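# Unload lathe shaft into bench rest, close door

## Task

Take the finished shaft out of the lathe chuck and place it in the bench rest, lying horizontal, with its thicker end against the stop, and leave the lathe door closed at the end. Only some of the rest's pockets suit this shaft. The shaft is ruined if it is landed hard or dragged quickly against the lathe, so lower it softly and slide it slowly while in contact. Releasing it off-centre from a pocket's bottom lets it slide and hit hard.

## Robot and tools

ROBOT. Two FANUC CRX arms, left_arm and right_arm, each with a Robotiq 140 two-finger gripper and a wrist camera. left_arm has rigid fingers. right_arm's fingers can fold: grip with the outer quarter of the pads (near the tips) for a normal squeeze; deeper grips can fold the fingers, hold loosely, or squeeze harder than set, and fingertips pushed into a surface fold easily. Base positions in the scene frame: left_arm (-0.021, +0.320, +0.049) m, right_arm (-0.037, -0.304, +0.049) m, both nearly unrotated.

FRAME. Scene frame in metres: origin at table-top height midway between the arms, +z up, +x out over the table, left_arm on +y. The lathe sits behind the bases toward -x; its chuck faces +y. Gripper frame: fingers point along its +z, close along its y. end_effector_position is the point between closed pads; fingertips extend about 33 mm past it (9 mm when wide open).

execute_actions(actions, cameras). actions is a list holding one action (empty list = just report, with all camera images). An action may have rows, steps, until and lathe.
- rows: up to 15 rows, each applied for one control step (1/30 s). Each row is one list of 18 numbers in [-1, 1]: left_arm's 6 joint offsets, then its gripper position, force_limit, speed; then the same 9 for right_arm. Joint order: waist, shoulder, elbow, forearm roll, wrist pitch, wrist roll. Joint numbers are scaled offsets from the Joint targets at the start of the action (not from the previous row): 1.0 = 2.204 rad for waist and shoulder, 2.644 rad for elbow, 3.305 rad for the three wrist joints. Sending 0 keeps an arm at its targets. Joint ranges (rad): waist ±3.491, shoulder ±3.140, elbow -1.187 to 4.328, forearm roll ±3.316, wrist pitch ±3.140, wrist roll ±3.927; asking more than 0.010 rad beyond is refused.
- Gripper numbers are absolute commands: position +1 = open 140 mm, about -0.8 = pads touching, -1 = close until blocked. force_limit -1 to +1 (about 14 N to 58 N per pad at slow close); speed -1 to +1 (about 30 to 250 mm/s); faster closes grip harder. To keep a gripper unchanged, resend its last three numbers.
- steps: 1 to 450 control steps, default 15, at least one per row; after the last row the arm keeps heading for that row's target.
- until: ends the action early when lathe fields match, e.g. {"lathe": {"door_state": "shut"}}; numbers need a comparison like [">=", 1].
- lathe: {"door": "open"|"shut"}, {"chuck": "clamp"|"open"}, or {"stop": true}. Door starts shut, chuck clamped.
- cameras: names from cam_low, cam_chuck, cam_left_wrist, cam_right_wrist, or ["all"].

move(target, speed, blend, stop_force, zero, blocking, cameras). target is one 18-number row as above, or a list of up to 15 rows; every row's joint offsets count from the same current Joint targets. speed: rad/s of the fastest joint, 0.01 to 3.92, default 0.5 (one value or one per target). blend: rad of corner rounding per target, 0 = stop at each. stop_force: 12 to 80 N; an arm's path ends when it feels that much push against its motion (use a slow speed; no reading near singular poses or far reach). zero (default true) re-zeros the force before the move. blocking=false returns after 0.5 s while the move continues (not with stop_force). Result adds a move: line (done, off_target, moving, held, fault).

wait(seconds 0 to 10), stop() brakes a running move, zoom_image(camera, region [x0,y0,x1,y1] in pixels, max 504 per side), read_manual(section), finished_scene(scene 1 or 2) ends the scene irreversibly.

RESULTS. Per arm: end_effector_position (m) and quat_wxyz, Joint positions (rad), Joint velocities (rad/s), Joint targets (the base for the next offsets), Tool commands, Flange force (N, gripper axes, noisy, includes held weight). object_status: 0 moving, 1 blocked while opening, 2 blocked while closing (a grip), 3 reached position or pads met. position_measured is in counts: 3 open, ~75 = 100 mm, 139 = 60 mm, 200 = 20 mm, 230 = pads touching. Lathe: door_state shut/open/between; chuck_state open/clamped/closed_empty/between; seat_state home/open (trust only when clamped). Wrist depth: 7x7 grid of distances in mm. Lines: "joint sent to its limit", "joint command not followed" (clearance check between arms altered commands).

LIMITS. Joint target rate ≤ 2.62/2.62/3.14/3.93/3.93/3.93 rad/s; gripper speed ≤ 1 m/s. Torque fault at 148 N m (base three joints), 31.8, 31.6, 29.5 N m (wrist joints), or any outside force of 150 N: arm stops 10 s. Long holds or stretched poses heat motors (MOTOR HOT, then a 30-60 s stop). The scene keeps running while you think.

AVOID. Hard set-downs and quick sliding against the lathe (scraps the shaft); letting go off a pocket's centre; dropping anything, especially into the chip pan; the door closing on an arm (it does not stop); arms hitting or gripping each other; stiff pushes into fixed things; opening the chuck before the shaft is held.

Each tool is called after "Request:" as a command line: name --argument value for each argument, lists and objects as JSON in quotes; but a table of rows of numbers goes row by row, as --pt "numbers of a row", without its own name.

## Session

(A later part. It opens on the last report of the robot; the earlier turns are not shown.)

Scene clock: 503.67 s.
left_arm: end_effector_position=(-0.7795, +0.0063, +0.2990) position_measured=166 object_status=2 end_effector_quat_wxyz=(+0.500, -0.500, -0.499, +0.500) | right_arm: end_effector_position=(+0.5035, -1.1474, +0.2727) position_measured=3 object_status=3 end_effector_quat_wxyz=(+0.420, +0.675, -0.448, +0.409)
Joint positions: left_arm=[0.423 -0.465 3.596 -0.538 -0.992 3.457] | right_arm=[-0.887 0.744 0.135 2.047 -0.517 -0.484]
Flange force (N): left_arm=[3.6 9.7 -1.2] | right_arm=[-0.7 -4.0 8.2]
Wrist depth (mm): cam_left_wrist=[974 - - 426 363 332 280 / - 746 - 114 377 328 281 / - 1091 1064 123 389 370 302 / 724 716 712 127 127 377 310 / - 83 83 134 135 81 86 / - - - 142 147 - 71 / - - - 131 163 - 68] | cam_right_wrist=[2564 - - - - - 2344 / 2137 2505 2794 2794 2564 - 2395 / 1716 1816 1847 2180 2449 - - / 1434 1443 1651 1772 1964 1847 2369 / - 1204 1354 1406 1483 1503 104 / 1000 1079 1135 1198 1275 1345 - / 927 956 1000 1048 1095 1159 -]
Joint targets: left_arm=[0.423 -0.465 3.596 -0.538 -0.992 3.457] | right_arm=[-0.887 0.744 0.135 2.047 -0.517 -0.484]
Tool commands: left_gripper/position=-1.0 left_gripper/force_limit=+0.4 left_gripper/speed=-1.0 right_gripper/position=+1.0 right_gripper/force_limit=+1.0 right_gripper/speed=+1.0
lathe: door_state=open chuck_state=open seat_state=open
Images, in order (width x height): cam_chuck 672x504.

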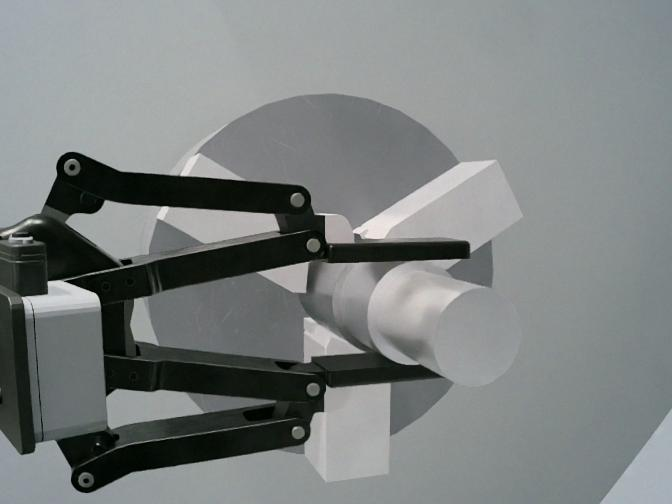

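Request:
move --pt "-0.01238 0.00697 0.00571 0.00954 0.00218 -0.00533 -1 0.4 -1 0 0 0 0 0 0 1 1 1" --pt "-0.02499 0.01307 0.01098 0.0193 0.00445 -0.0108 -1 0.4 -1 0 0 0 0 0 0 1 1 1" --pt "-0.03783 0.019 0.01584 0.02931 0.00681 -0.01641 -1 0.4 -1 0 0 0 0 0 0 1 1 1" --pt "-0.05091 0.02478 0.02026 0.03955 0.00926 -0.02218 -1 0.4 -1 0 0 0 0 0 0 1 1 1" --speed 0.025 --blend 0.005 --cameras '["cam_chuck","cam_left_wrist"]'

Scene clock: 528.83 s.
left_arm: end_effector_position=(-0.7794, +0.0562, +0.3002) position_measured=166 object_status=2 end_effector_quat_wxyz=(+0.501, -0.500, -0.499, +0.501) | right_arm: end_effector_position=(+0.5035, -1.1474, +0.2727) position_measured=3 object_status=3 end_effector_quat_wxyz=(+0.420, +0.675, -0.448, +0.409)
Joint positions: left_arm=[0.311 -0.41 3.65 -0.407 -0.961 3.384] | right_arm=[-0.887 0.744 0.135 2.047 -0.517 -0.484]
Flange force (N): left_arm=[-0.3 9.2 -0.7] | right_arm=[-1.0 -3.4 7.3]
Wrist depth (mm): cam_left_wrist=[929 748 664 437 370 317 272 / - - 641 114 368 348 289 / 1039 - - 123 126 357 296 / 856 834 138 127 126 345 306 / - 83 83 134 135 81 86 / - - - 144 147 - 71 / - - - 164 - - 68] | cam_right_wrist=[2945 - - 2868 - - 2691 / 2000 2344 2724 4036 2831 2076 - / 1703 1847 2116 2270 2505 2691 - / 1443 1425 1535 1664 1832 145 2369 / - 1231 1337 1483 1535 1524 104 / 1000 1068 1153 1204 1275 1354 - / 935 948 982 1053 1106 1172 -]
Joint targets: left_arm=[0.311 -0.410 3.650 -0.407 -0.961 3.384] | right_arm=[-0.887 0.744 0.135 2.047 -0.517 -0.484]
lathe: door_state=open chuck_state=open seat_state=open
move: done
camera_calibration:
cam_left_wrist: T_world_to_cam=[[0.00418534, 0.00756491, -0.999963, 0.31327], [0.338406, -0.940983, -0.00570232, 0.321937], [-0.940991, -0.33837, -0.00649834, -0.564761], [0, 0, 0, 1]] pos_world=[-0.641691, 0.10947, 0.311424]
Images, in order (width x height): cam_chuck 672x504, cam_left_wrist 672x504.

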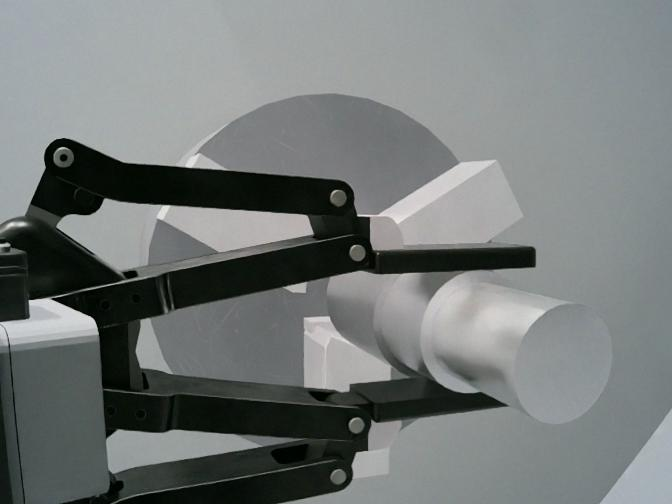

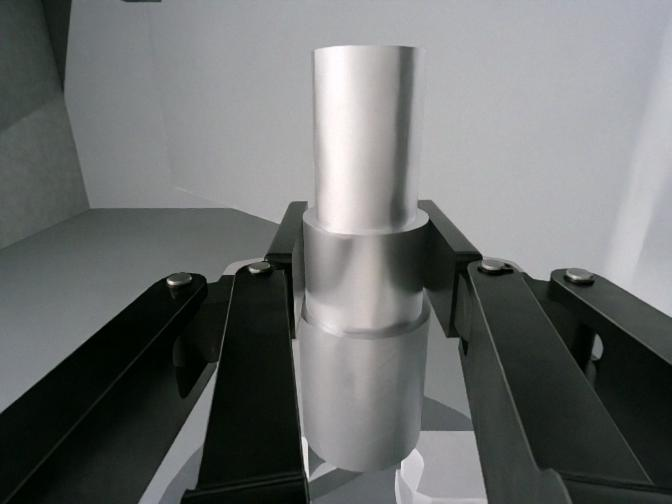

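Request:
move --pt "-0.0819 0.6488 0.2122 0.1231 0.3286 -0.0733 -1 0.4 -1 0 0 0 0 0 0 1 1 1" --pt "-0.0819 0.6488 -0.2837 0.1231 0.6174 -0.0733 -1 0.4 -1 0 0 0 0 0 0 1 1 1" --speed '[0.45,0.5]' --blend '[0.15,0]' --cameras '["cam_low","cam_left_wrist"]'

Scene clock: 619.97 s.
left_arm: end_effector_position=(-0.1323, +0.1715, +0.9226) position_measured=166 object_status=2 end_effector_quat_wxyz=(+0.501, -0.417, -0.485, +0.583) | right_arm: end_effector_position=(+0.5035, -1.1474, +0.2727) position_measured=3 object_status=3 end_effector_quat_wxyz=(+0.420, +0.675, -0.448, +0.409)
Joint positions: left_arm=[0.13 1.02 2.9 0 1.08 3.141] | right_arm=[-0.887 0.744 0.135 2.047 -0.517 -0.484]
Flange force (N): left_arm=[-6.0 14.0 -4.0] | right_arm=[-0.8 -4.1 7.6]
Wrist depth (mm): cam_left_wrist=[4567 - - 115 1502 736 736 / - - - 115 1661 - - / - - 4982 124 1107 1313 1253 / 6090 - 138 127 127 906 877 / - 83 83 134 135 81 86 / - - - 145 147 - 71 / - - - 155 - - 68] | cam_right_wrist=[2344 2986 2477 - 2534 1690 - / 2158 2477 3070 2945 2658 2270 - / 1730 1847 2000 2247 2477 3460 - / 1434 1453 1579 1730 1929 2037 121 / - 1191 1321 1453 1546 1514 104 / - 1090 1147 1218 1267 1362 - / 935 956 1004 1048 1106 1159 -]
Joint targets: left_arm=[0.130 1.020 2.899 0.000 1.080 3.141] | right_arm=[-0.887 0.744 0.135 2.047 -0.517 -0.484]
lathe: door_state=open chuck_state=open seat_state=open
move: done
camera_calibration:
cam_left_wrist: T_world_to_cam=[[-0.174021, -0.0180289, -0.984577, 0.898664], [0.468779, -0.880792, -0.0667268, 0.278301], [-0.866004, -0.473161, 0.161728, -0.0350843], [0, 0, 0, 1]] pos_world=[-0.00445815, 0.244726, 0.909048]
Images, in order (width x height): cam_low 672x504, cam_left_wrist 672x504.

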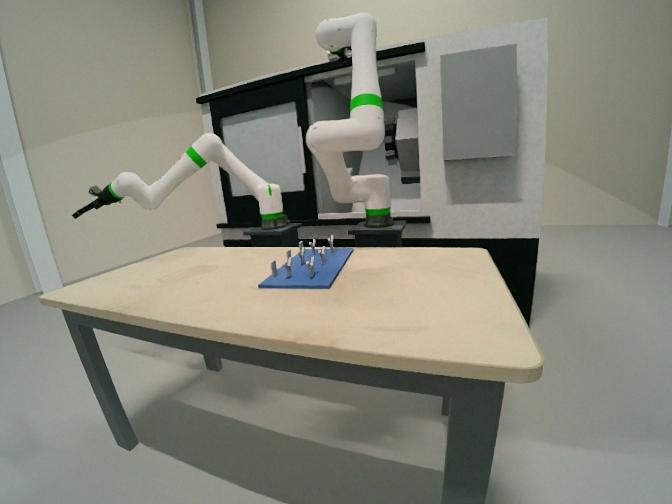

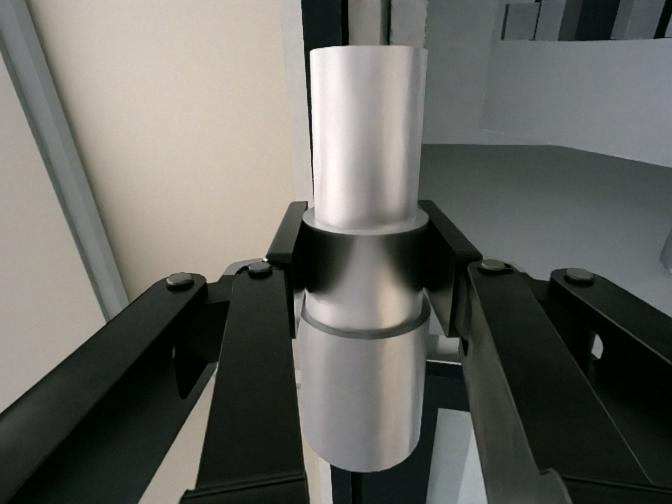

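Request:
execute_actions --actions '[{"lathe":{"door":"shut"},"steps":1}]'

Request:
move --target '[-0.1193,-0.3407,-0.9973,0,-0.8003,0,-1,0.4,-1,0,0,0,0,0,0,1,1,1]' --speed 0.55 --cameras '["cam_low","cam_left_wrist"]'

Request:
zoom_image --camera "cam_left_wrist" --region '[360, 0, 672, 234]'

Scene clock: 633.03 s.
left_arm: end_effector_position=(-0.1324, +0.1715, +0.9226) position_measured=166 object_status=2 end_effector_quat_wxyz=(+0.501, -0.417, -0.485, +0.583) | right_arm: end_effector_position=(+0.5035, -1.1474, +0.2727) position_measured=3 object_status=3 end_effector_quat_wxyz=(+0.420, +0.675, -0.448, +0.409)
Joint positions: left_arm=[0.13 1.02 2.899 0 1.08 3.141] | right_arm=[-0.887 0.744 0.135 2.047 -0.517 -0.484]
Flange force (N): left_arm=[-6.3 13.8 -4.1] | right_arm=[-1.2 -3.6 7.6]
Wrist depth (mm): cam_left_wrist=[- 4872 3915 399 450 716 733 / 3480 4664 - 114 1612 1225 1107 / - - 4474 123 1142 1290 1218 / - 5769 137 127 128 913 884 / - 83 83 134 135 81 86 / - - - 144 147 - 71 / - - - 154 - - 68] | cam_right_wrist=[2505 2422 - - - - - / 2158 2449 2595 - 2906 2986 - / 1787 1879 2018 2180 2505 2724 3758 / 1371 1425 1614 1758 1879 1964 2247 / - 1211 1329 1434 1514 1483 104 / 991 1079 1129 1204 1282 1354 - / 927 952 1000 1048 1106 1178 -]
Joint targets: left_arm=[0.130 1.020 2.899 0.000 1.080 3.141] | right_arm=[-0.887 0.744 0.135 2.047 -0.517 -0.484]
Tool commands: left_gripper/position=-1.0 left_gripper/force_limit=+0.4 left_gripper/speed=-1.0 right_gripper/position=+1.0 right_gripper/force_limit=+1.0 right_gripper/speed=+1.0
lathe: door_state=between chuck_state=open seat_state=open

Scene clock: 638.27 s.
left_arm: end_effector_position=(+0.4990, +0.1296, +0.2695) position_measured=166 object_status=2 end_effector_quat_wxyz=(-0.001, +0.746, +0.666, -0.001) | right_arm: end_effector_position=(+0.5035, -1.1474, +0.2727) position_measured=3 object_status=3 end_effector_quat_wxyz=(+0.420, +0.675, -0.448, +0.409)
Joint positions: left_arm=[-0.133 0.269 0.262 0 -1.566 3.141] | right_arm=[-0.887 0.744 0.135 2.047 -0.517 -0.484]
Flange force (N): left_arm=[-2.3 4.4 8.8] | right_arm=[-1.1 -3.8 7.1]
Wrist depth (mm): cam_left_wrist=[- 349 347 339 341 341 352 / 549 370 365 114 357 364 377 / 1198 391 393 123 379 380 - / 1275 - 138 127 127 422 - / - 83 83 134 135 81 - / - - - 145 148 - 71 / - - - 159 - - 68] | cam_right_wrist=[2449 2449 - - - - - / 2137 2395 2658 2868 - - - / 1716 1863 2018 2319 2477 2986 - / 1425 1443 1603 1744 1816 145 2369 / - 1204 1337 1415 1463 1503 104 / 1000 1079 1153 1224 1275 1354 - / 924 952 1000 1090 1166 1166 -]
Joint targets: left_arm=[-0.133 0.269 0.262 0.000 -1.566 3.141] | right_arm=[-0.887 0.744 0.135 2.047 -0.517 -0.484]
lathe: door_state=shut chuck_state=open seat_state=open
move: done
camera_calibration:
cam_left_wrist: T_world_to_cam=[[0.99445, -0.105094, 0.0049411, -0.473693], [-0.100543, -0.935451, 0.338855, 0.0837775], [-0.0309895, -0.337471, -0.940826, 0.460398], [0, 0, 0, 1]] pos_world=[0.493755, 0.183958, 0.407106]
Images, in order (width x height): cam_low 672x504, cam_left_wrist 672x504.

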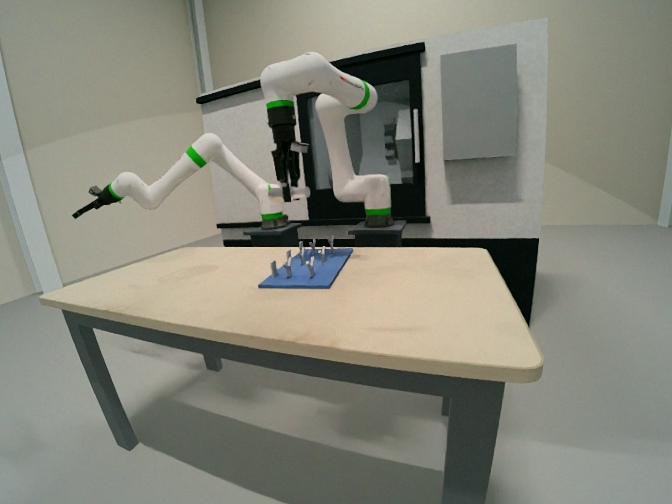

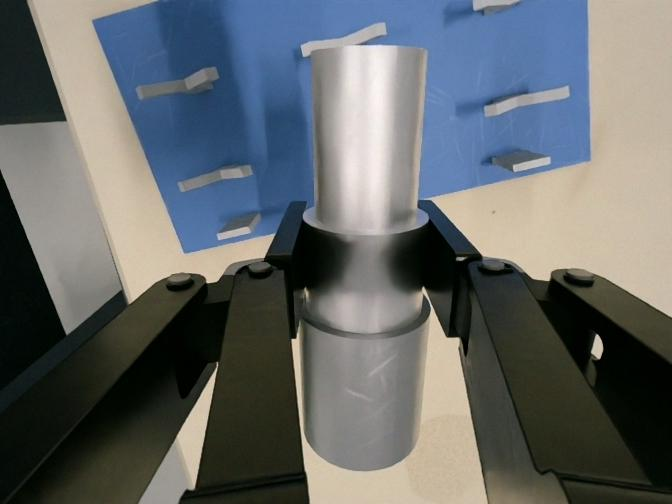

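Scaled by 1.615 from the camera's 672x504 image, which has a finer 960x720 frame.

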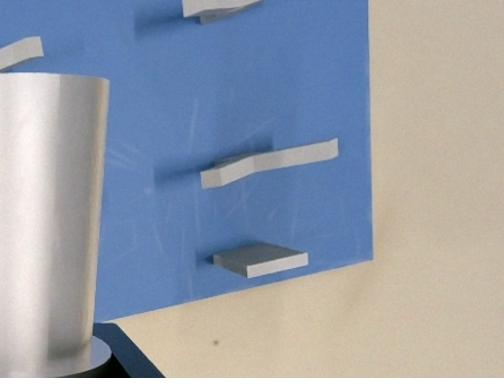

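Request:
zoom_image --camera "cam_left_wrist" --region '[85, 10, 305, 260]'

Request:
zoom_image --camera "cam_left_wrist" --region '[120, 50, 240, 110]'

Request:
zoom_image --camera "cam_left_wrist" --region '[160, 150, 280, 250]'

Request:
zoom_image --camera "cam_low" --region '[250, 225, 370, 295]'

Scaled by 2.016 from the camera's 672x504 image, which has a finer 960x720 frame.

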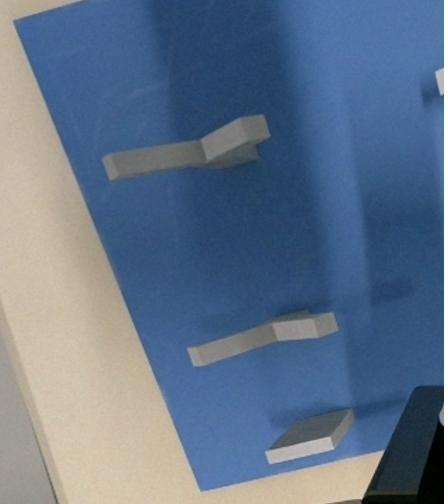

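Scaled by 4.200 from the camera's 672x504 image, which has a finer 960x720 frame.

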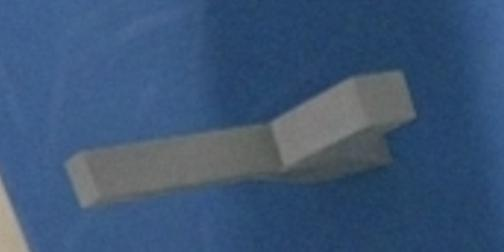

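Scaled by 4.200 from the camera's 672x504 image, which has a finer 960x720 frame.

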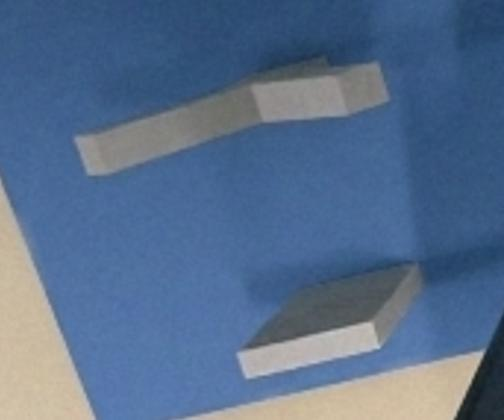

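Scaled by 4.200 from the camera's 672x504 image, which has a finer 960x720 frame.

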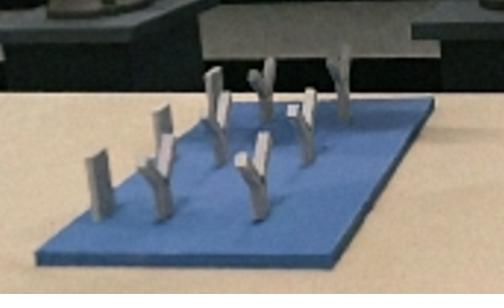

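Request:
move --target '[0.029,-0.1239,-0.2053,0,0.0823,0.0531,-1,0.4,-1,0,0,0,0,0,0,1,1,1]' --speed 0.3 --cameras '["cam_low","cam_left_wrist"]'

Request:
zoom_image --camera "cam_left_wrist" --region '[200, 0, 536, 252]'

Request:
zoom_image --camera "cam_low" --region '[280, 200, 376, 272]'

Scene clock: 737.63 s.
left_arm: end_effector_position=(+0.3840, +0.1695, +0.1697) position_measured=166 object_status=2 end_effector_quat_wxyz=(+0.000, +0.661, +0.750, +0.000) | right_arm: end_effector_position=(+0.5035, -1.1474, +0.2727) position_measured=3 object_status=3 end_effector_quat_wxyz=(+0.420, +0.675, -0.448, +0.409)
Joint positions: left_arm=[-0.069 -0.004 -0.281 0 -1.294 3.317] | right_arm=[-0.887 0.744 0.135 2.047 -0.517 -0.484]
Flange force (N): left_arm=[-1.8 0.5 10.3] | right_arm=[-0.9 -3.4 7.1]
Wrist depth (mm): cam_left_wrist=[404 504 258 252 254 258 255 / 1006 556 276 115 266 270 267 / 1080 - 292 123 283 289 286 / 1113 850 - 127 127 286 304 / - 83 83 134 135 81 86 / - - - 145 148 - 71 / - - - 152 - - 68] | cam_right_wrist=[- - 2595 - - - 2564 / 2180 2595 2831 2986 - 2626 - / 1677 1847 1579 2180 2395 2595 2564 / 1425 142 1579 1801 1895 2037 2247 / - 1204 1321 1425 1514 1493 104 / 995 1079 1147 1211 1290 1362 - / 916 952 986 1053 1112 1159 -]
Joint targets: left_arm=[-0.069 -0.004 -0.281 0.000 -1.294 3.317] | right_arm=[-0.887 0.744 0.135 2.047 -0.517 -0.484]
lathe: door_state=shut chuck_state=open seat_state=open
move: done
camera_calibration:
cam_left_wrist: T_world_to_cam=[[0.991006, 0.133634, 0.0070169, -0.394202], [0.123369, -0.932681, 0.338948, 0.0568615], [0.0518393, -0.335034, -0.940779, 0.344191], [0, 0, 0, 1]] pos_world=[0.365799, 0.221028, 0.3073]
Images, in order (width x height): cam_low 672x504, cam_left_wrist 672x504.

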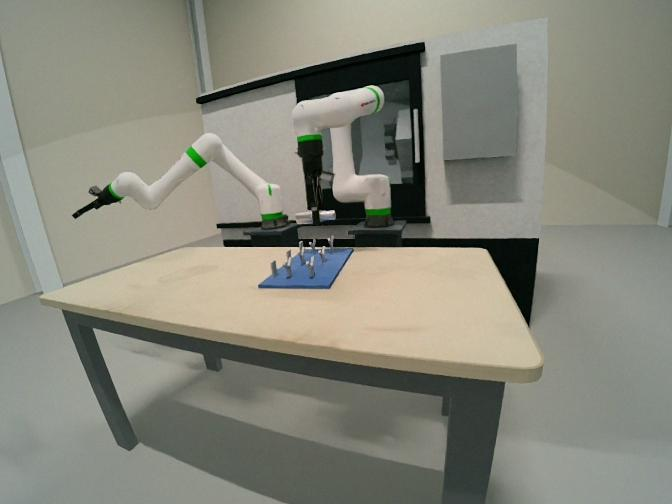

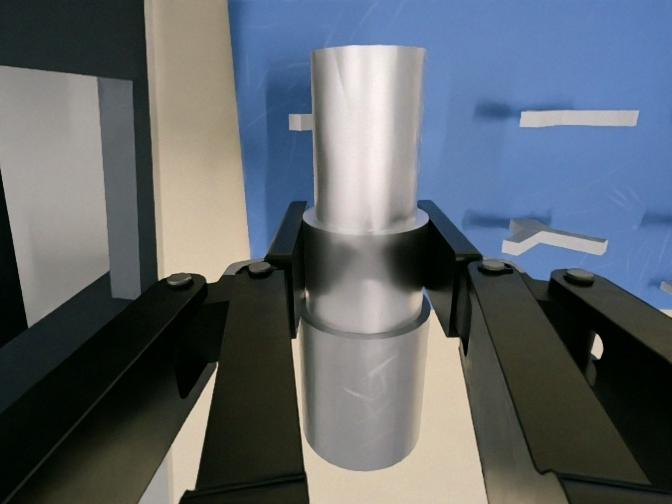

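Scaled by 1.500 from the camera's 672x504 image, which has a finer 960x720 frame.

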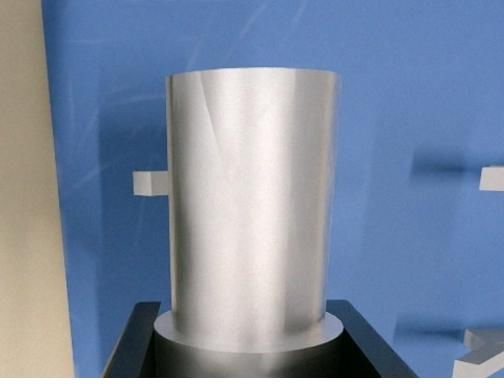

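Scaled by 5.250 from the camera's 672x504 image, which has a finer 960x720 frame.

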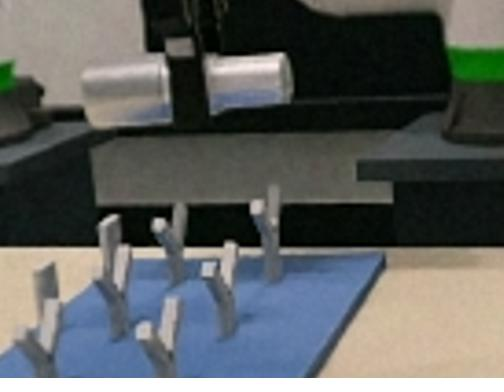

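Request:
move --target '[0,0,0,0,0,0,-1,0.4,-1,0,-0.2922,0.138,-0.9682,-0.3882,-0.5652,1,1,1]' --speed 1.0

Request:
move --target '[0,0,0,0,0,0,-1,0.4,-1,0.3217,0.3074,-0.1837,-0.0584,0,0,1,1,1]' --speed 0.4 --cameras '["cam_right_wrist","cam_low"]'

Request:
zoom_image --camera "cam_right_wrist" --region '[186, 90, 486, 315]'

Scene clock: 828.57 s.
left_arm: end_effector_position=(+0.3840, +0.1695, +0.1697) position_measured=166 object_status=2 end_effector_quat_wxyz=(+0.000, +0.661, +0.750, +0.000) | right_arm: end_effector_position=(+0.4574, -0.5047, +0.5380) position_measured=3 object_status=3 end_effector_quat_wxyz=(+0.103, +0.511, +0.682, +0.513)
Joint positions: left_arm=[-0.069 -0.004 -0.281 0 -1.294 3.317] | right_arm=[-0.887 0.1 0.5 -1.153 -1.8 -2.352]
Flange force (N): left_arm=[-2.9 1.9 10.6] | right_arm=[-5.4 3.6 -1.4]
Wrist depth (mm): cam_left_wrist=[391 482 263 252 253 257 255 / 1020 288 279 115 269 270 267 / 1069 310 296 123 281 289 287 / 1172 328 314 127 127 288 306 / - 83 83 134 135 81 86 / - - - 145 147 - 71 / - - - 155 - - 68] | cam_right_wrist=[565 729 - 2759 - - - / - - - 2658 - 3963 - / - - 855 2422 - 3406 - / - 132 1801 2344 2906 2794 121 / - 121 - 2137 - - 104 / - 571 724 2056 2691 - - / - - 767 2018 2369 - -]
Joint targets: left_arm=[-0.069 -0.004 -0.281 0.000 -1.294 3.317] | right_arm=[-0.887 0.100 0.500 -1.153 -1.800 -2.352]
lathe: door_state=shut chuck_state=open seat_state=open
move: done

Scene clock: 830.73 s.
left_arm: end_effector_position=(+0.3840, +0.1695, +0.1697) position_measured=166 object_status=2 end_effector_quat_wxyz=(+0.000, +0.661, +0.750, +0.000) | right_arm: end_effector_position=(+0.4136, -0.0778, +0.1371) position_measured=3 object_status=3 end_effector_quat_wxyz=(+0.530, -0.468, -0.530, -0.468)
Joint positions: left_arm=[-0.069 -0.004 -0.281 0 -1.294 3.317] | right_arm=[-0.178 0.778 0.014 -1.346 -1.8 -2.352]
Flange force (N): left_arm=[-2.8 1.4 10.5] | right_arm=[-7.2 5.0 -1.5]
Wrist depth (mm): cam_left_wrist=[402 507 259 251 254 256 254 / 1015 290 275 114 267 271 268 / 1080 309 299 123 281 289 285 / 1154 323 313 127 127 288 307 / - 80 83 134 135 81 86 / - - - 145 147 - 71 / - - - 153 - - 68] | cam_right_wrist=[456 - - 331 - - - / 480 552 3114 336 4541 4738 3027 / 512 574 4112 302 5316 5316 3515 / - 135 - 439 444 323 120 / - 142 344 326 347 326 104 / - 275 274 262 277 278 252 / - 220 220 221 220 221 -]
Joint targets: left_arm=[-0.069 -0.004 -0.281 0.000 -1.294 3.317] | right_arm=[-0.178 0.778 0.014 -1.346 -1.800 -2.352]
lathe: door_state=shut chuck_state=open seat_state=open
move: done
camera_calibration:
cam_right_wrist: T_world_to_cam=[[0.994601, 0.10323, 0.0106208, -0.403598], [0.0434755, -0.32156, -0.945891, 0.0920758], [-0.0942288, 0.941245, -0.324312, 0.300468], [0, 0, 0, 1]] pos_world=[0.425729, -0.211543, 0.188826]
Images, in order (width x height): cam_low 672x504, cam_right_wrist 672x504.

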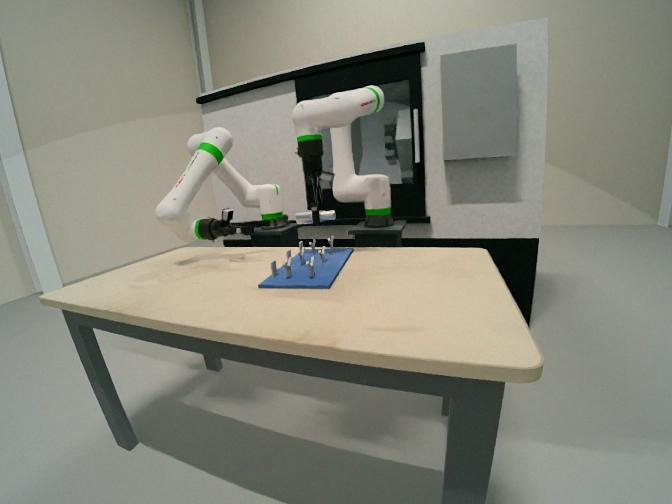

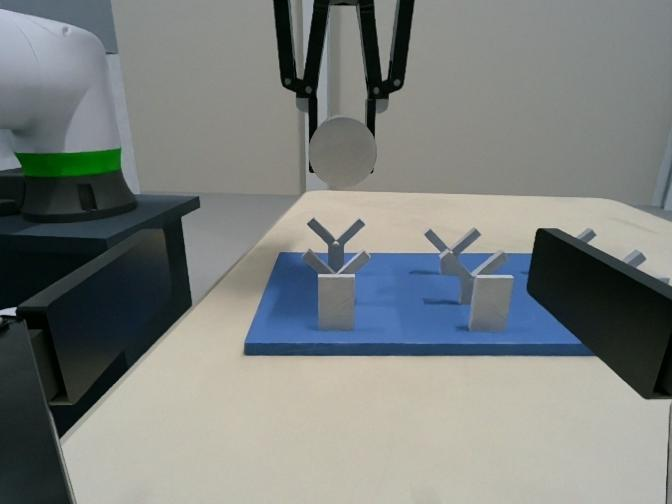

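Scaled by 1.680 from the camera's 672x504 image, which has a finer 960x720 frame.

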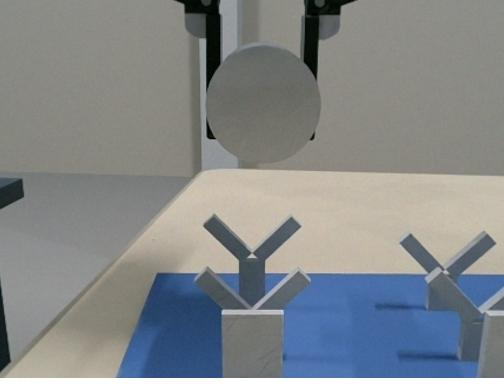

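Request:
zoom_image --camera "cam_right_wrist" --region '[290, 205, 390, 280]'

Request:
zoom_image --camera "cam_right_wrist" --region '[290, 255, 390, 360]'

Request:
zoom_image --camera "cam_right_wrist" --region '[290, 90, 410, 200]'

Request:
zoom_image --camera "cam_right_wrist" --region '[410, 210, 540, 340]'

Scaled by 5.040 from the camera's 672x504 image, which has a finer 960x720 frame.

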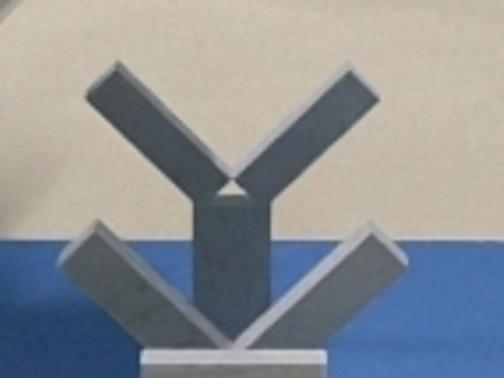

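Scaled by 4.800 from the camera's 672x504 image, which has a finer 960x720 frame.

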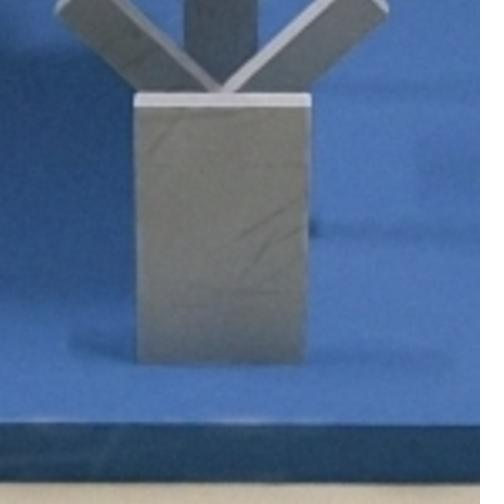

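Scaled by 4.200 from the camera's 672x504 image, which has a finer 960x720 frame.

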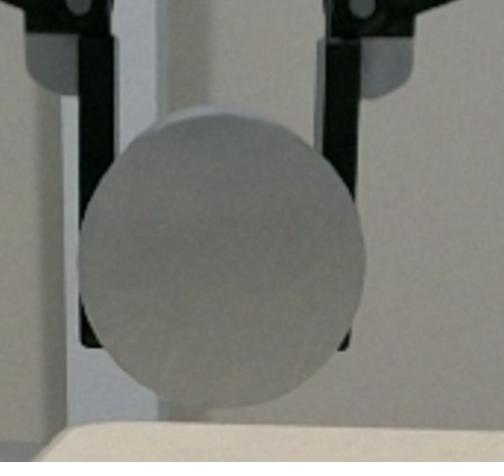

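Scaled by 3.877 from the camera's 672x504 image, which has a finer 960x720 frame.

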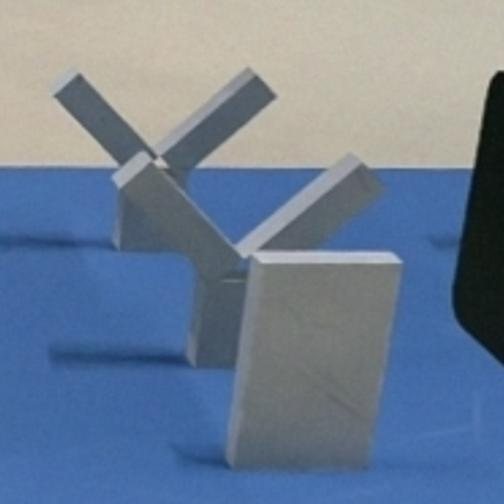

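Request:
move --target '[-0.0008,0.0243,-0.0443,0,0.0516,0.0023,-1,0.4,-1,0,0,0,0,0,0,1,1,1]' --speed 0.08 --cameras '["cam_right_wrist","cam_left_wrist"]'

Request:
zoom_image --camera "cam_right_wrist" --region '[280, 180, 400, 350]'

Request:
zoom_image --camera "cam_left_wrist" --region '[250, 20, 490, 260]'

Scene clock: 940.23 s.
left_arm: end_effector_position=(+0.3797, +0.1690, +0.1006) position_measured=166 object_status=2 end_effector_quat_wxyz=(+0.000, +0.659, +0.752, +0.000) | right_arm: end_effector_position=(+0.4135, -0.0778, +0.1371) position_measured=3 object_status=3 end_effector_quat_wxyz=(+0.531, -0.468, -0.530, -0.468)
Joint positions: left_arm=[-0.07 0.049 -0.398 0 -1.123 3.325] | right_arm=[-0.178 0.778 0.014 -1.346 -1.8 -2.352]
Flange force (N): left_arm=[-2.7 1.6 10.3] | right_arm=[-5.8 3.7 -2.0]
Wrist depth (mm): cam_left_wrist=[383 208 198 191 193 194 194 / 929 219 209 115 152 205 203 / 1010 232 221 123 213 218 218 / 1091 - 138 127 128 229 228 / 1142 83 83 134 135 81 86 / - - - 145 147 - 71 / - - - 153 - - 68] | cam_right_wrist=[460 - - 328 - 2564 - / 460 - - 345 356 3573 3515 / 510 562 4448 371 - 3515 - / - 133 2986 321 474 144 363 / - 142 345 329 348 327 104 / - 263 276 278 264 277 - / - 219 229 221 221 221 -]
Joint targets: left_arm=[-0.070 0.049 -0.398 0.000 -1.123 3.325] | right_arm=[-0.178 0.778 0.014 -1.346 -1.800 -2.352]
lathe: door_state=shut chuck_state=open seat_state=open
move: done
camera_calibration:
cam_left_wrist: T_world_to_cam=[[0.990201, 0.139475, 0.0069439, -0.39005], [0.128893, -0.931947, 0.338913, 0.0781271], [0.0537411, -0.334697, -0.940792, 0.278457], [0, 0, 0, 1]] pos_world=[0.361193, 0.220411, 0.238201]
cam_right_wrist: T_world_to_cam=[[0.994595, 0.103295, 0.0105049, -0.403571], [0.043387, -0.321566, -0.945893, 0.0921445], [-0.0943275, 0.941236, -0.32431, 0.300413], [0, 0, 0, 1]] pos_world=[0.425729, -0.211443, 0.188825]
Images, in order (width x height): cam_left_wrist 672x504, cam_right_wrist 672x504.

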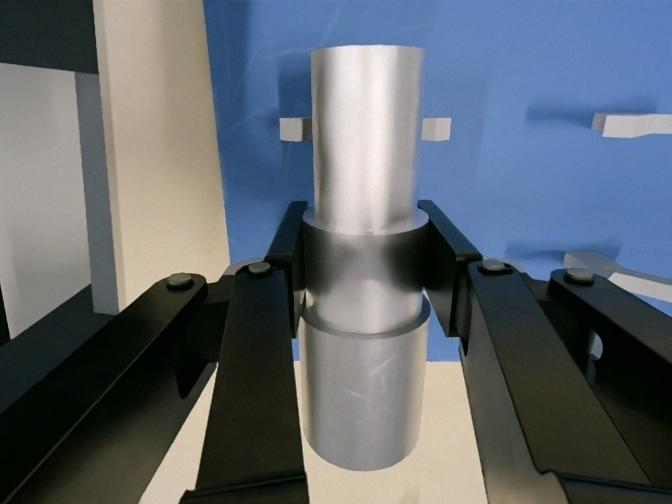

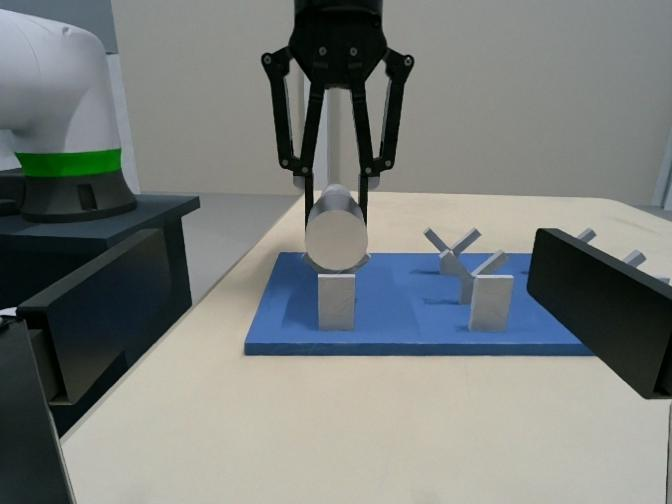

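Scaled by 2.965 from the camera's 672x504 image, which has a finer 960x720 frame.

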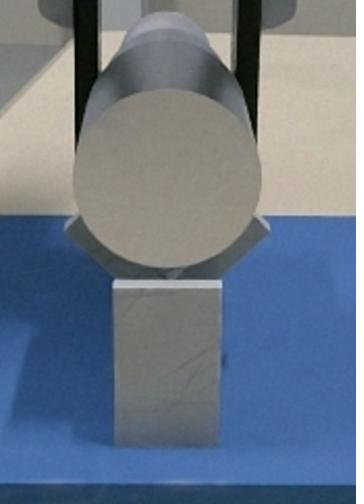

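Scaled by 2.100 from the camera's 672x504 image, which has a finer 960x720 frame.

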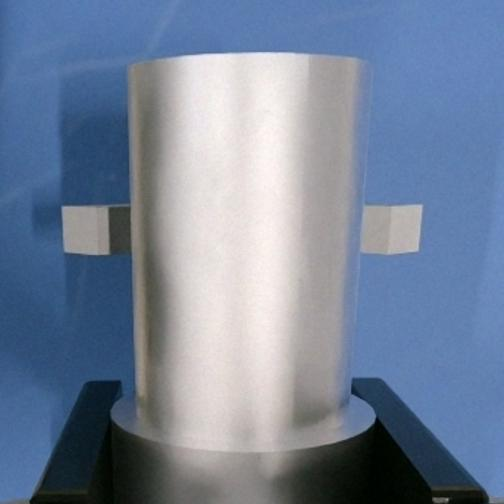

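Request:
move --pt "0.00669 -0.00315 -0.00281 0 0.00015 -0.00446 -1 0.4 -1 0 0 0 0 0 0 1 1 1" --pt "0.00669 0.00135 -0.00716 0 0.00663 -0.00446 -1 0.4 -1 0 0 0 0 0 0 1 1 1" --speed 0.03 --cameras '["cam_right_wrist","cam_left_wrist"]'

Request:
zoom_image --camera "cam_right_wrist" --region '[280, 180, 400, 350]'

Request:
zoom_image --camera "cam_left_wrist" --region '[250, 20, 490, 260]'

Scene clock: 1027.90 s.
left_arm: end_effector_position=(+0.3789, +0.1750, +0.0921) position_measured=166 object_status=2 end_effector_quat_wxyz=(+0.000, +0.659, +0.752, +0.000) | right_arm: end_effector_position=(+0.4135, -0.0778, +0.1371) position_measured=3 object_status=3 end_effector_quat_wxyz=(+0.531, -0.468, -0.530, -0.468)
Joint positions: left_arm=[-0.056 0.052 -0.417 0 -1.101 3.31] | right_arm=[-0.178 0.778 0.014 -1.346 -1.8 -2.352]
Flange force (N): left_arm=[-2.6 1.7 10.6] | right_arm=[-6.1 3.6 -2.6]
Wrist depth (mm): cam_left_wrist=[373 201 189 185 185 187 186 / 945 212 200 114 194 197 195 / 1015 225 215 123 206 211 211 / 1039 235 221 127 127 220 221 / 1102 83 83 134 136 81 86 / - - - 145 148 - 71 / - - - 154 - - 68] | cam_right_wrist=[456 4191 3406 333 4036 - - / 476 542 - 340 - - 2868 / 510 596 4036 373 773 - 3824 / - 142 2247 326 434 320 122 / - 142 369 326 348 326 104 / - 276 277 291 279 278 - / - 220 229 213 222 221 -]
Joint targets: left_arm=[-0.056 0.052 -0.417 0.000 -1.101 3.310] | right_arm=[-0.178 0.778 0.014 -1.346 -1.800 -2.352]
lathe: door_state=shut chuck_state=open seat_state=open
move: done
camera_calibration:
cam_left_wrist: T_world_to_cam=[[0.990201, 0.139475, 0.00694259, -0.390035], [0.128891, -0.931935, 0.338946, 0.086693], [0.0537445, -0.33473, -0.94078, 0.272515], [0, 0, 0, 1]] pos_world=[0.360393, 0.226411, 0.229701]
cam_right_wrist: T_world_to_cam=[[0.994595, 0.103295, 0.0105049, -0.403571], [0.043387, -0.321566, -0.945893, 0.0921445], [-0.0943275, 0.941236, -0.32431, 0.300413], [0, 0, 0, 1]] pos_world=[0.425729, -0.211443, 0.188825]
Images, in order (width x height): cam_left_wrist 672x504, cam_right_wrist 672x504.

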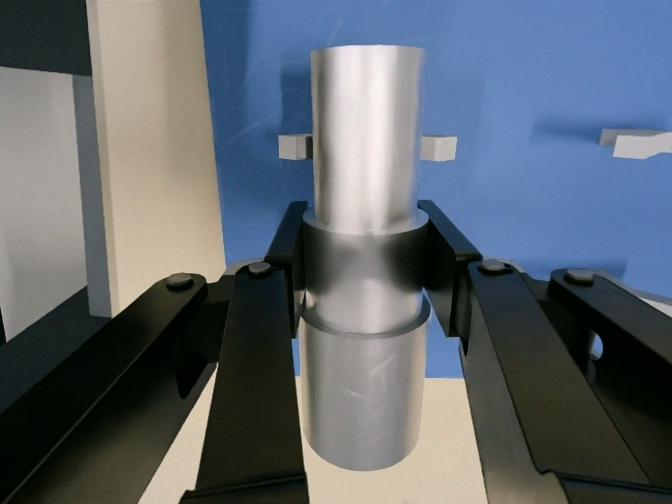

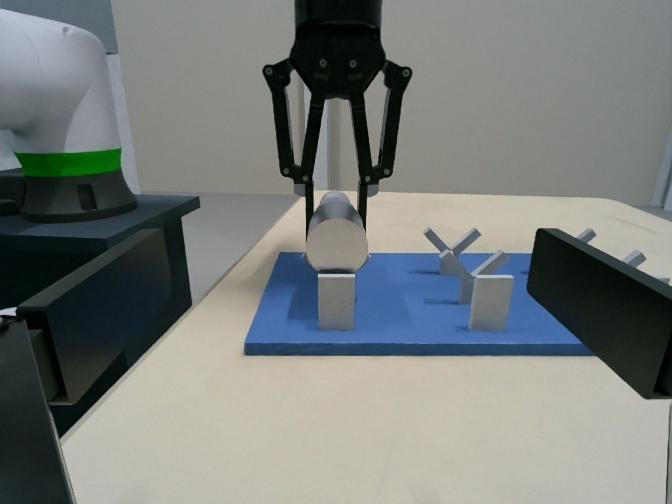

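Scaled by 2.965 from the camera's 672x504 image, which has a finer 960x720 frame.

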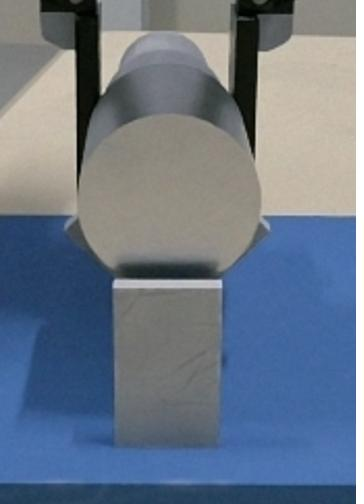

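Scaled by 2.100 from the camera's 672x504 image, which has a finer 960x720 frame.

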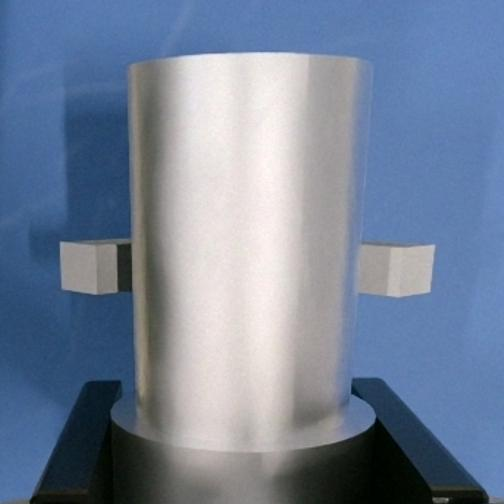

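Request:
move --target '[0,0.00083,-0.00076,0,0.00116,0,-1,0.4,-1,0,0,0,0,0,0,1,1,1]' --speed 0.02

Request:
move --target '[-0.01314,0.0064,0.00569,0,-0.00028,0.00877,-1,0.4,-1,0,0,0,0,0,0,1,1,1]' --speed 0.01 --stop_force 12 --cameras '["cam_right_wrist","cam_left_wrist"]'

Request:
zoom_image --camera "cam_right_wrist" --region '[280, 180, 400, 350]'

Scene clock: 1058.80 s.
left_arm: end_effector_position=(+0.3789, +0.1750, +0.0906) position_measured=166 object_status=2 end_effector_quat_wxyz=(+0.000, +0.659, +0.752, +0.000) | right_arm: end_effector_position=(+0.4135, -0.0778, +0.1371) position_measured=3 object_status=3 end_effector_quat_wxyz=(+0.531, -0.468, -0.530, -0.468)
Joint positions: left_arm=[-0.056 0.054 -0.419 0 -1.097 3.31] | right_arm=[-0.178 0.778 0.014 -1.346 -1.8 -2.352]
Flange force (N): left_arm=[-2.2 1.6 10.5] | right_arm=[-6.1 4.0 -2.4]
Wrist depth (mm): cam_left_wrist=[365 199 187 183 183 185 185 / 941 207 199 114 193 197 195 / 1020 224 213 124 204 209 208 / 1075 239 218 127 128 219 222 / 1102 83 83 134 135 81 86 / - - - 145 147 - 71 / - - - 152 - - 68] | cam_right_wrist=[459 4738 - 334 - - 3114 / 478 3353 - 347 - - - / 509 568 4036 375 - 4036 - / - 516 2595 324 432 321 122 / - 142 370 328 347 326 104 / - 275 264 295 277 274 252 / - 220 220 221 221 222 -]
Joint targets: left_arm=[-0.056 0.054 -0.419 0.000 -1.097 3.310] | right_arm=[-0.178 0.778 0.014 -1.346 -1.800 -2.352]
lathe: door_state=shut chuck_state=open seat_state=open
move: done

Scene clock: 1061.10 s.
left_arm: end_effector_position=(+0.3799, +0.1680, +0.0906) position_measured=166 object_status=2 end_effector_quat_wxyz=(+0.000, +0.659, +0.752, +0.000) | right_arm: end_effector_position=(+0.4135, -0.0778, +0.1371) position_measured=3 object_status=3 end_effector_quat_wxyz=(+0.531, -0.468, -0.530, -0.468)
Joint positions: left_arm=[-0.073 0.063 -0.41 0 -1.098 3.327] | right_arm=[-0.178 0.778 0.014 -1.346 -1.8 -2.352]
Flange force (N): left_arm=[10.8 2.8 5.3] | right_arm=[-6.2 4.7 -2.2]
Wrist depth (mm): cam_left_wrist=[366 198 187 183 184 185 185 / 945 209 198 115 192 196 194 / 996 219 213 124 204 208 207 / 1075 234 137 127 127 218 219 / 1107 83 83 134 136 81 86 / - - - 144 147 - 71 / - - - 153 - - 68] | cam_right_wrist=[460 - - 328 - - 2724 / 480 - - 341 - - - / 512 557 - 369 - - - / - 142 - 321 432 319 121 / - 142 346 328 348 325 104 / - 263 278 279 277 277 - / - 221 220 221 221 221 -]
Joint targets: left_arm=[-0.073 0.063 -0.410 0.000 -1.098 3.327] | right_arm=[-0.178 0.778 0.014 -1.346 -1.800 -2.352]
lathe: door_state=shut chuck_state=open seat_state=open
move: contact (left_arm); left_arm: the waist is farthest, 0.012 rad from its target
camera_calibration:
cam_left_wrist: T_world_to_cam=[[0.990208, 0.139417, 0.00711552, -0.390067], [0.128797, -0.932062, 0.338631, 0.0806818], [0.0538429, -0.334399, -0.940892, 0.268624], [0, 0, 0, 1]] pos_world=[0.361393, 0.21941, 0.228201]
cam_right_wrist: T_world_to_cam=[[0.994595, 0.103295, 0.0105049, -0.403571], [0.043387, -0.321566, -0.945893, 0.0921445], [-0.0943275, 0.941236, -0.32431, 0.300413], [0, 0, 0, 1]] pos_world=[0.425729, -0.211443, 0.188825]
Images, in order (width x height): cam_left_wrist 672x504, cam_right_wrist 672x504.

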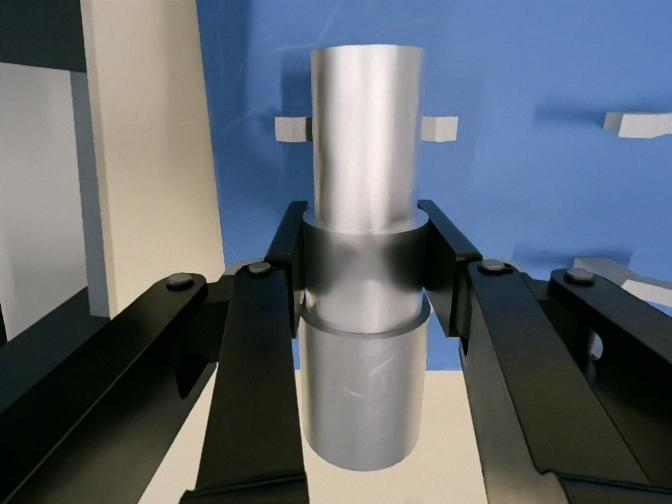

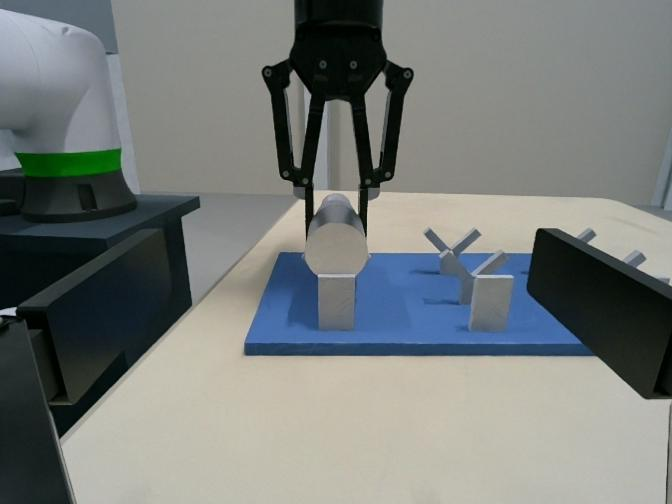

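Scaled by 2.965 from the camera's 672x504 image, which has a finer 960x720 frame.

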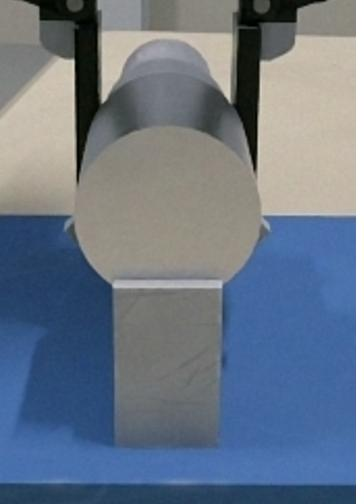

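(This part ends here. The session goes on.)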